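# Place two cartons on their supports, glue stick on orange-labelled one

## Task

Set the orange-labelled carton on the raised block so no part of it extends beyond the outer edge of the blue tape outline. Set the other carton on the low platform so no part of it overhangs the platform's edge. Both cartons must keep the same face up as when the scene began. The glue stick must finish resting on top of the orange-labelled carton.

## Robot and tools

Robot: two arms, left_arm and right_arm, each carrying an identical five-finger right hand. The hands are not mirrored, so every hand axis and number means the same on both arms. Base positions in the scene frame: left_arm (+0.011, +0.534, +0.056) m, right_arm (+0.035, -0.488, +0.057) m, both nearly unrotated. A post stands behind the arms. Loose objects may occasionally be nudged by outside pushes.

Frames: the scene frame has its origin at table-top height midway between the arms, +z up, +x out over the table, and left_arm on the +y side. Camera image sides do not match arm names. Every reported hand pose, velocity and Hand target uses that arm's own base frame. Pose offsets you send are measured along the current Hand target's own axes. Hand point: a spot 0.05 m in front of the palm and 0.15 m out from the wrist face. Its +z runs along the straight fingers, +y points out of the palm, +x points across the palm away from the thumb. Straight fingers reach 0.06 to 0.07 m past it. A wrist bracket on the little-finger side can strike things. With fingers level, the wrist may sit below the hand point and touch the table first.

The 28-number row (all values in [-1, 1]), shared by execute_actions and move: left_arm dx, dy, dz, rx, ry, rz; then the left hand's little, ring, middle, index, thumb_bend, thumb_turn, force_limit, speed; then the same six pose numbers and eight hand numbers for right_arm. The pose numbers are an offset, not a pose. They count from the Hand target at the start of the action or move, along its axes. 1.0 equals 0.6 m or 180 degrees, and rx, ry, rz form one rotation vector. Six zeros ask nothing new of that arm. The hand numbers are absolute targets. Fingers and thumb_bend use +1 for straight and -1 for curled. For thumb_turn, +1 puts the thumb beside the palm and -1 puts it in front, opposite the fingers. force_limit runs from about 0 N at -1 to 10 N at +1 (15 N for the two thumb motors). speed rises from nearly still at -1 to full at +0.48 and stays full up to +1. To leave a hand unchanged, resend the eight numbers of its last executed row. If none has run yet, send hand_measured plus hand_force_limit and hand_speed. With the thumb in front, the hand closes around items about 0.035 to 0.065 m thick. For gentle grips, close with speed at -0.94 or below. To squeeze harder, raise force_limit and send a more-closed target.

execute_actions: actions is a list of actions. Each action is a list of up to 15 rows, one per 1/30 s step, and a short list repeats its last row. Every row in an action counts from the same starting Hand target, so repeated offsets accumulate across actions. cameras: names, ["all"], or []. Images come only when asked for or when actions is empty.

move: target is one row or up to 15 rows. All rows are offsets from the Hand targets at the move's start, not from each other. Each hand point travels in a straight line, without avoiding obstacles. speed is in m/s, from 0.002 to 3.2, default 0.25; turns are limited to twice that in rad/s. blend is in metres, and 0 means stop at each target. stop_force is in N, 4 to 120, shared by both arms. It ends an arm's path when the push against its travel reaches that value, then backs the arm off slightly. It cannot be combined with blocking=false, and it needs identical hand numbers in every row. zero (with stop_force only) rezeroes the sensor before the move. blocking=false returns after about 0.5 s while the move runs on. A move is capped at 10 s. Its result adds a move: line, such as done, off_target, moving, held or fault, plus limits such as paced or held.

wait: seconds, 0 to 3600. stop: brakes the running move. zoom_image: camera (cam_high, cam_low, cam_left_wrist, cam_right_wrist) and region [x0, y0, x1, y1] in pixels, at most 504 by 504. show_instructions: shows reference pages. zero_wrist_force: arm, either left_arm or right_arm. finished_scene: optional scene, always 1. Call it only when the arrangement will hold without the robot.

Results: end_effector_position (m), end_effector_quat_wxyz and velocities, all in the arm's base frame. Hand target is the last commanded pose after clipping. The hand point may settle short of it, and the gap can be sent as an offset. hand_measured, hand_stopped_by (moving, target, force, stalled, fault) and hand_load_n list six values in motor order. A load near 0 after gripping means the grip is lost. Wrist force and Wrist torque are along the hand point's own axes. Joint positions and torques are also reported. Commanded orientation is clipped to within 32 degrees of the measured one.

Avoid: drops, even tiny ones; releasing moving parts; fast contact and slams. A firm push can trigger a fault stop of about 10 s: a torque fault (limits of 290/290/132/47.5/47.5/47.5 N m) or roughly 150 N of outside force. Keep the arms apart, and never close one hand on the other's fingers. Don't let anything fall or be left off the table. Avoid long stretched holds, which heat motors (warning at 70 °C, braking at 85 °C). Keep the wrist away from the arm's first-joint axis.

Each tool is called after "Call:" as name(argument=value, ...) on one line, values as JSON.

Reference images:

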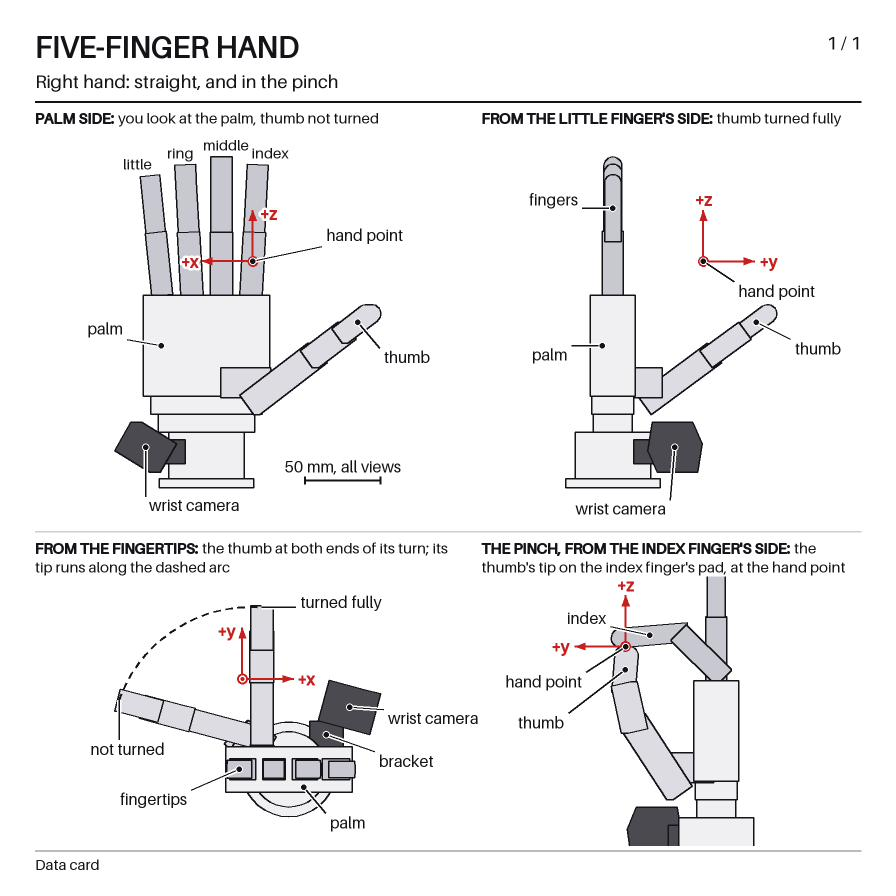

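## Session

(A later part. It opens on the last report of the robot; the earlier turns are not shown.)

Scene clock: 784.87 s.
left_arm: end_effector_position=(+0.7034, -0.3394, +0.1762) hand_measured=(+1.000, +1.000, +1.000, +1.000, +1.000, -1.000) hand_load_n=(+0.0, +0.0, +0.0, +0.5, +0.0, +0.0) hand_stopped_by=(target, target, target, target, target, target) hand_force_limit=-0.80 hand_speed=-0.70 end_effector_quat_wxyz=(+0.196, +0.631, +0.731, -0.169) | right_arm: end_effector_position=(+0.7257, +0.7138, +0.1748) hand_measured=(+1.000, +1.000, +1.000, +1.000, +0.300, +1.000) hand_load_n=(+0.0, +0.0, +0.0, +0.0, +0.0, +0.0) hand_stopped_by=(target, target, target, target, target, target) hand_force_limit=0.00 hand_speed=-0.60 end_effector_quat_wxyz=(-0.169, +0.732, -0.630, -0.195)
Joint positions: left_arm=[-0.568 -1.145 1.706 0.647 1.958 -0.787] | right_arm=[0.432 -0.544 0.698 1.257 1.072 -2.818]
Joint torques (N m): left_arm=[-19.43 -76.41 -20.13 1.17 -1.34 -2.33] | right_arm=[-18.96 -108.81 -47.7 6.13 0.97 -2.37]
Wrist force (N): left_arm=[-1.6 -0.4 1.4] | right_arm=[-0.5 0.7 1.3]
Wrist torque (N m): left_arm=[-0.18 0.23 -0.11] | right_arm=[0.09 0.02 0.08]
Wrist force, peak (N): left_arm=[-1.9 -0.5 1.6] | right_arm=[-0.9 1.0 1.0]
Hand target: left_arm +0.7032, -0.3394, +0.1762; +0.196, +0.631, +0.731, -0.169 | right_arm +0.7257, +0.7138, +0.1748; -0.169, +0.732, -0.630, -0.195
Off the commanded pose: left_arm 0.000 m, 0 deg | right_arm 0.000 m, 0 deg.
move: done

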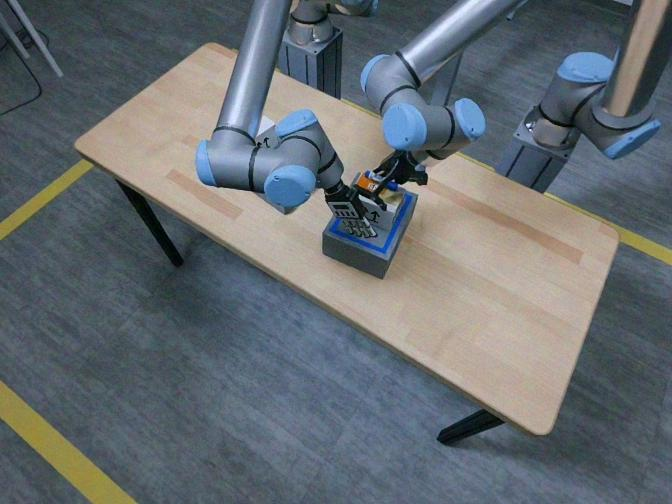

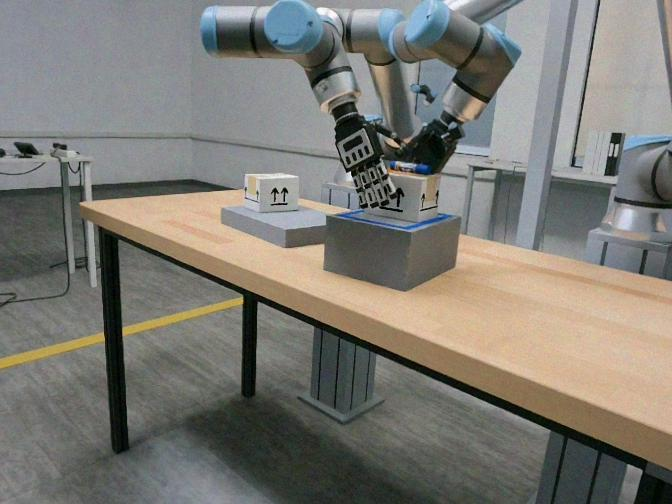

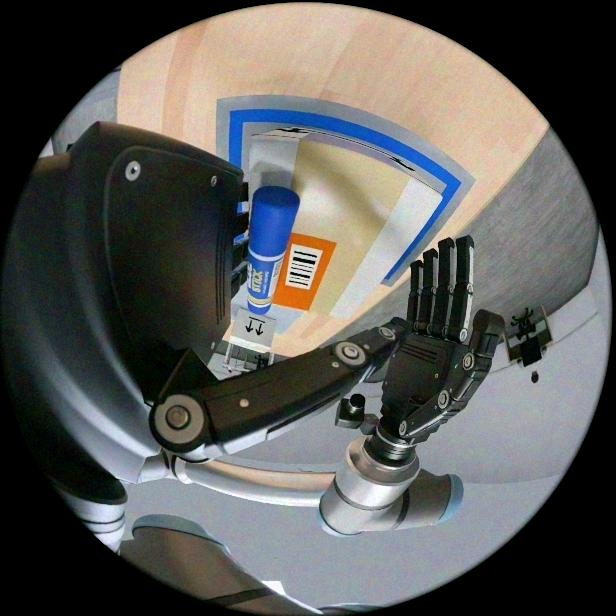

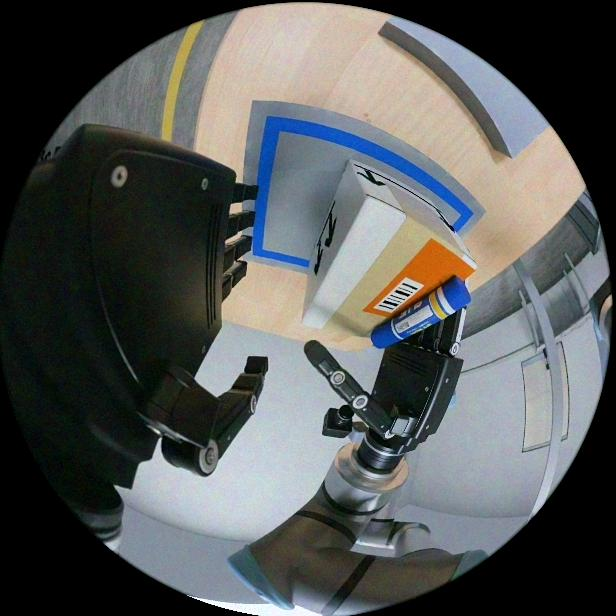

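Call:
move(target=[[0,-0.1,0,0,0,0, 1,1,1,1,1,-1,-0.8,-0.7,0,-0.03,0,0,0,0,1,1,1,1,0.3,1,0,-0.6],[-0.1,-0.1,-0.1732,0,0,0, 1,1,1,1,1,-1,-0.8,-0.7,-0.06,-0.03,-0.1039,0,0,0,1,1,1,1,0.3,1,0,-0.6]], speed=0.08, cameras=["all"])

Call:
zoom_image(camera="cam_high", region=[200, 90, 430, 290])

Call:
zoom_image(camera="cam_low", region=[210, 130, 480, 300])

Call:
zoom_image(camera="cam_left_wrist", region=[180, 40, 500, 360])

Scene clock: 793.37 s.
left_arm: end_effector_position=(+0.6438, -0.3482, +0.2960) hand_measured=(+1.000, +1.000, +1.000, +1.000, +1.000, -1.000) hand_load_n=(+0.0, +0.0, +0.0, +0.0, +0.0, +0.0) hand_stopped_by=(target, target, target, target, target, target) hand_force_limit=-0.80 hand_speed=-0.70 end_effector_quat_wxyz=(+0.196, +0.631, +0.731, -0.169) | right_arm: end_effector_position=(+0.7434, +0.7166, +0.2468) hand_measured=(+1.000, +1.000, +1.000, +1.000, +0.300, +1.000) hand_load_n=(+0.0, +0.0, +0.0, +0.0, +0.0, +0.0) hand_stopped_by=(target, target, target, target, target, target) hand_force_limit=0.00 hand_speed=-0.60 end_effector_quat_wxyz=(-0.169, +0.732, -0.630, -0.195)
Joint positions: left_arm=[-0.637 -1.322 1.712 0.793 1.933 -0.856] | right_arm=[0.427 -0.513 0.511 1.414 1.071 -2.824]
Joint torques (N m): left_arm=[-12.47 -65.64 -48.95 5.66 -0.57 1.11] | right_arm=[18.12 -108.61 -50.47 6.25 -2.78 -2.36]
Wrist force (N): left_arm=[-1.8 -0.2 1.2] | right_arm=[-0.3 0.9 0.5]
Wrist torque (N m): left_arm=[-0.15 0.27 -0.10] | right_arm=[0.07 0.04 0.05]
Wrist force, peak (N): left_arm=[-2.0 -0.9 1.7] | right_arm=[-0.5 1.8 1.0]
Hand target: left_arm +0.6438, -0.3482, +0.2962; +0.196, +0.631, +0.731, -0.169 | right_arm +0.7434, +0.7166, +0.2468; -0.169, +0.732, -0.630, -0.195
Off the commanded pose: left_arm 0.000 m, 0 deg | right_arm 0.000 m, 0 deg.
move: done

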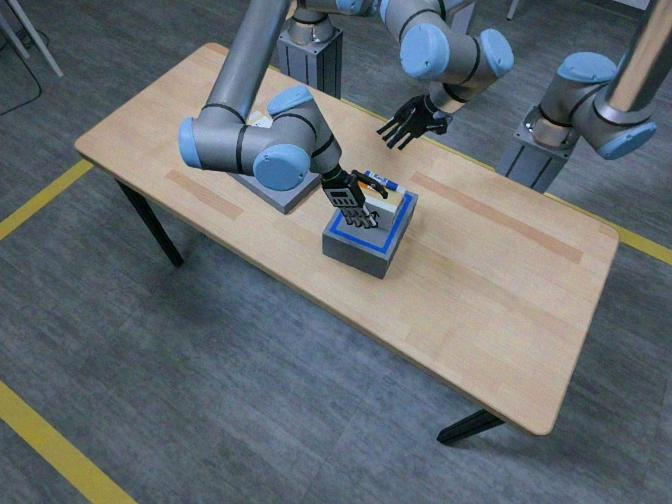

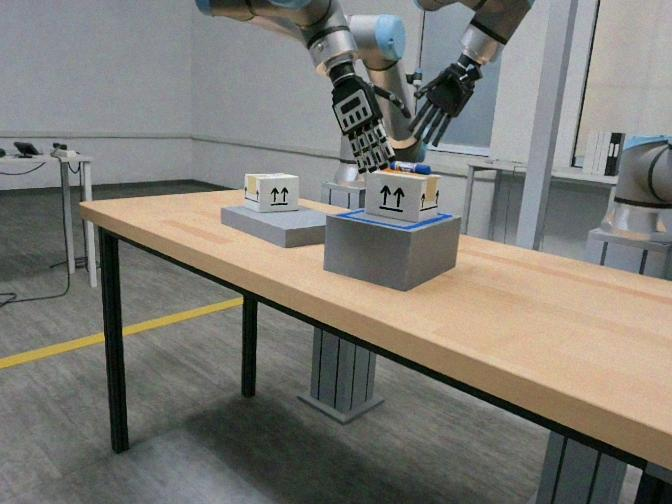

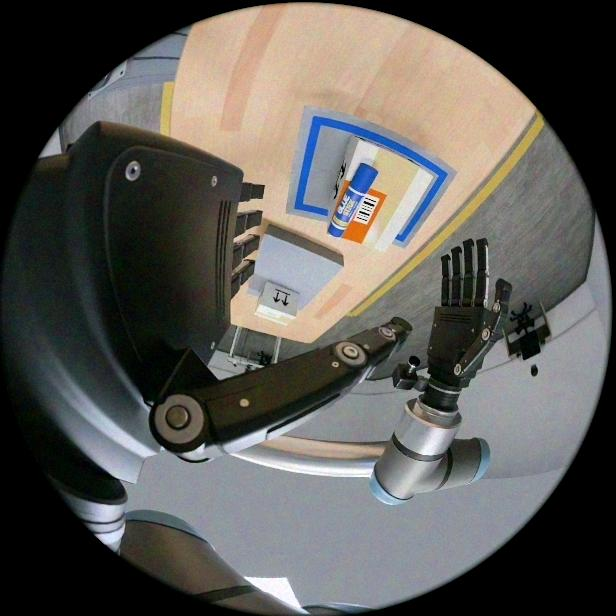

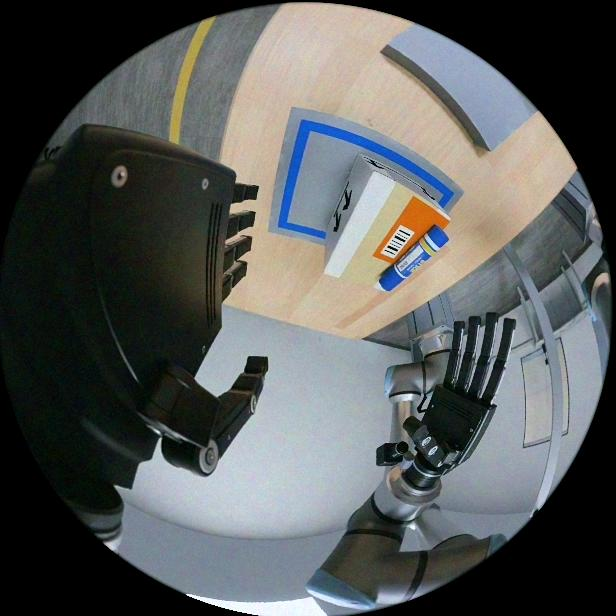

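Scaled by 2.191 from the camera's image (finer frame: 960x720).

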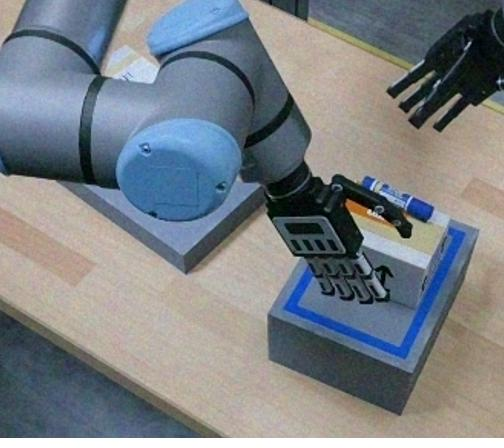

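Scaled by 1.867 from the camera's image (finer frame: 960x720).

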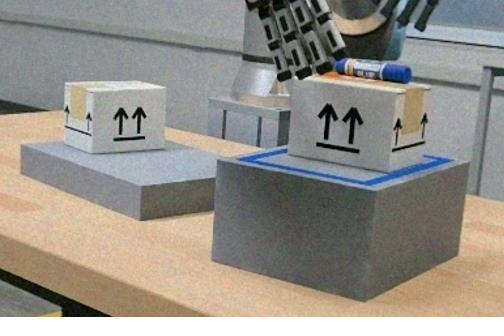

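Scaled by 1.575 from the camera's image (finer frame: 880x880).

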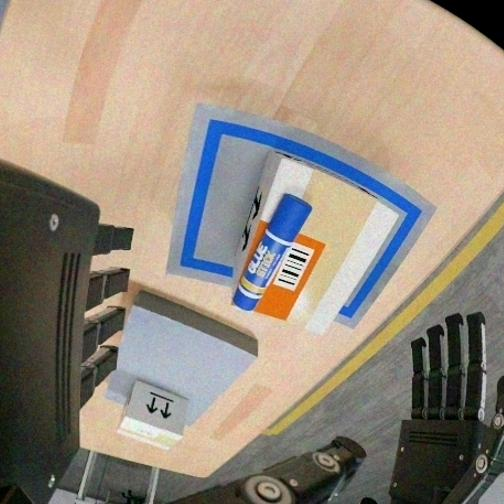

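Call:
move(target=[[-0.0312,-0.0825,-0.0783,0,0,0, 1,1,1,1,1,-1,-0.8,-0.7,-0.05,0,-0.0866,0,0,0,1,1,1,1,0.3,1,0,-0.6],[0.33,-0.2663,-0.383,0,0,0, 1,1,1,1,1,-1,-0.8,-0.7,0.5075,0.1542,-0.5238,0,0,0,1,1,1,1,0.3,1,0,-0.6]], speed=[0.1,0.2], blend=0.01, cameras=["all"])

Call:
zoom_image(camera="cam_high", region=[200, 90, 430, 290])

Call:
zoom_image(camera="cam_low", region=[210, 130, 480, 300])

Call:
zoom_image(camera="cam_right_wrist", region=[180, 80, 500, 400])

Scene clock: 805.43 s.
left_arm: end_effector_position=(+0.4439, -0.0883, +0.3961) hand_measured=(+1.000, +1.000, +1.000, +1.000, +1.000, -1.000) hand_load_n=(+0.0, +0.0, +0.0, +0.0, -0.5, -0.5) hand_stopped_by=(target, target, target, target, target, target) hand_force_limit=-0.80 hand_speed=-0.70 end_effector_quat_wxyz=(+0.196, +0.631, +0.731, -0.169) | right_arm: end_effector_position=(+0.7143, +0.2870, +0.3673) hand_measured=(+1.000, +1.000, +1.000, +1.000, +0.300, +1.000) hand_load_n=(+0.0, +0.0, +0.0, +0.0, +0.0, +0.0) hand_stopped_by=(target, target, target, target, target, target) hand_force_limit=0.00 hand_speed=-0.60 end_effector_quat_wxyz=(-0.169, +0.732, -0.630, -0.195)
Joint positions: left_arm=[-0.327 -1.762 2.009 1.066 2.032 -0.535] | right_arm=[-0.046 -0.964 1.165 1.48 1.059 -3.366]
Joint torques (N m): left_arm=[27.35 -31.37 -25.75 5.92 3.29 3.53] | right_arm=[-20.02 -106.95 -22.05 6.3 3.35 -2.06]
Wrist force (N): left_arm=[-2.2 -0.4 1.2] | right_arm=[-0.9 1.2 -0.5]
Wrist torque (N m): left_arm=[-0.18 0.30 -0.31] | right_arm=[0.24 0.17 0.01]
Wrist force, peak (N): left_arm=[-2.7 -0.6 1.3] | right_arm=[0.1 1.1 -1.8]
Hand target: left_arm +0.4439, -0.0882, +0.3961; +0.196, +0.631, +0.731, -0.169 | right_arm +0.7143, +0.2869, +0.3673; -0.169, +0.732, -0.630, -0.195
Off the commanded pose: left_arm 0.000 m, 0 deg | right_arm 0.000 m, 0 deg.
move: done

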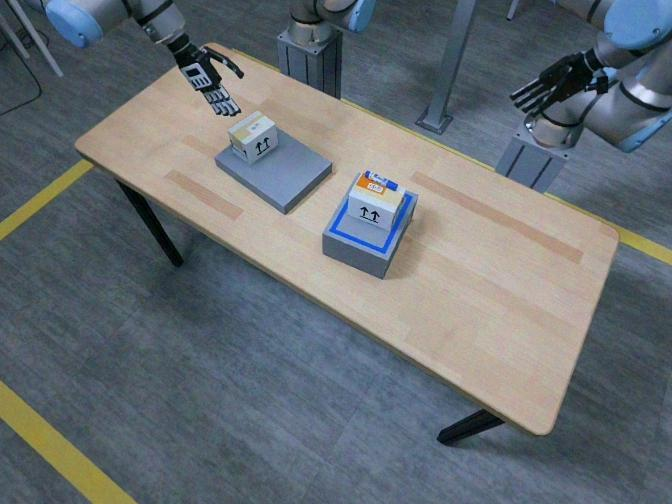

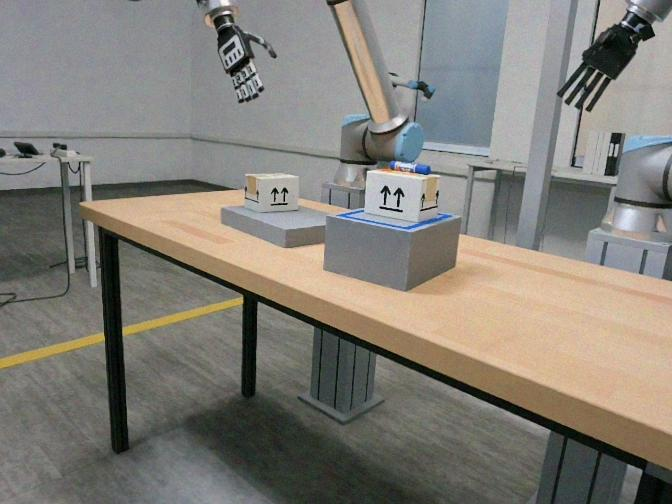

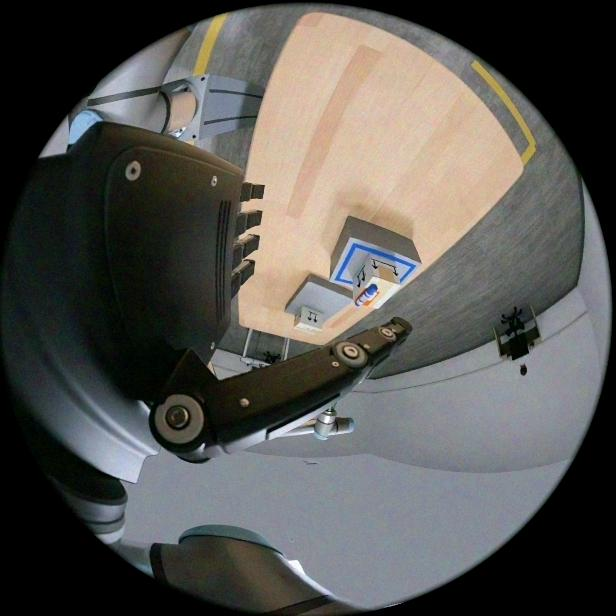

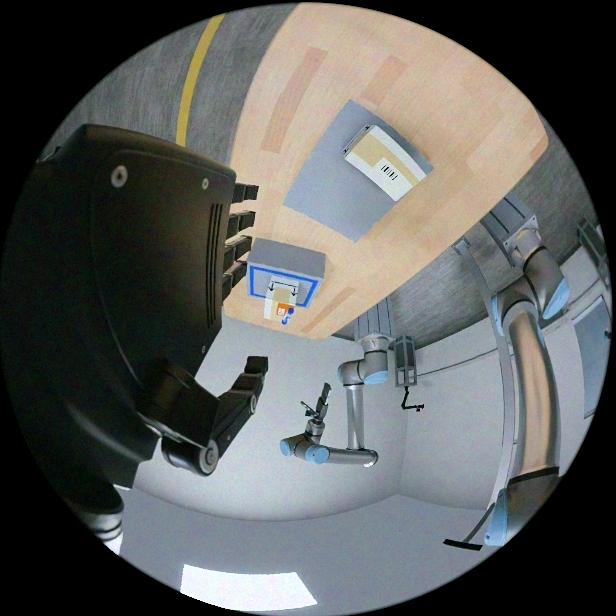

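Scaled by 2.191 from the camera's image (finer frame: 960x720).

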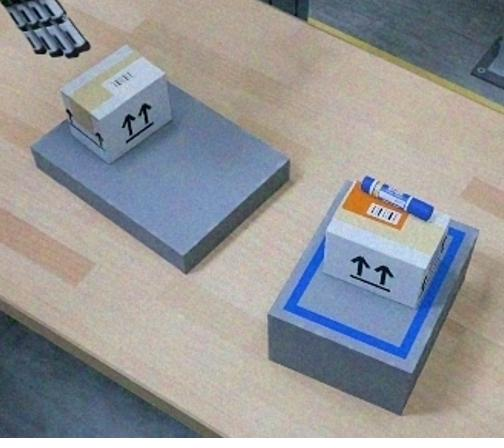

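Scaled by 1.867 from the camera's image (finer frame: 960x720).

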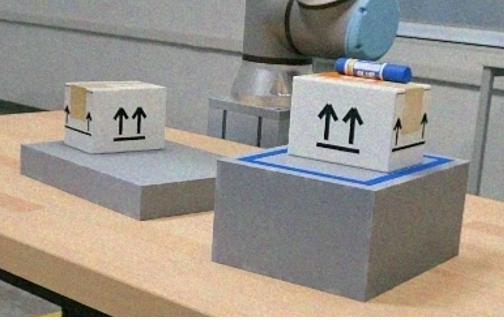

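Scaled by 1.575 from the camera's image (finer frame: 880x880).

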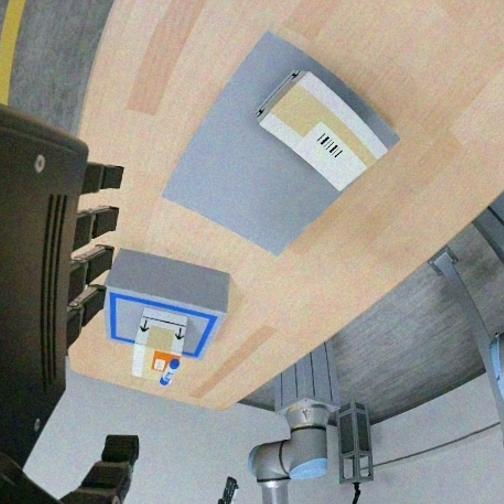

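Call:
finished_scene()

The scene is finished: the task was done.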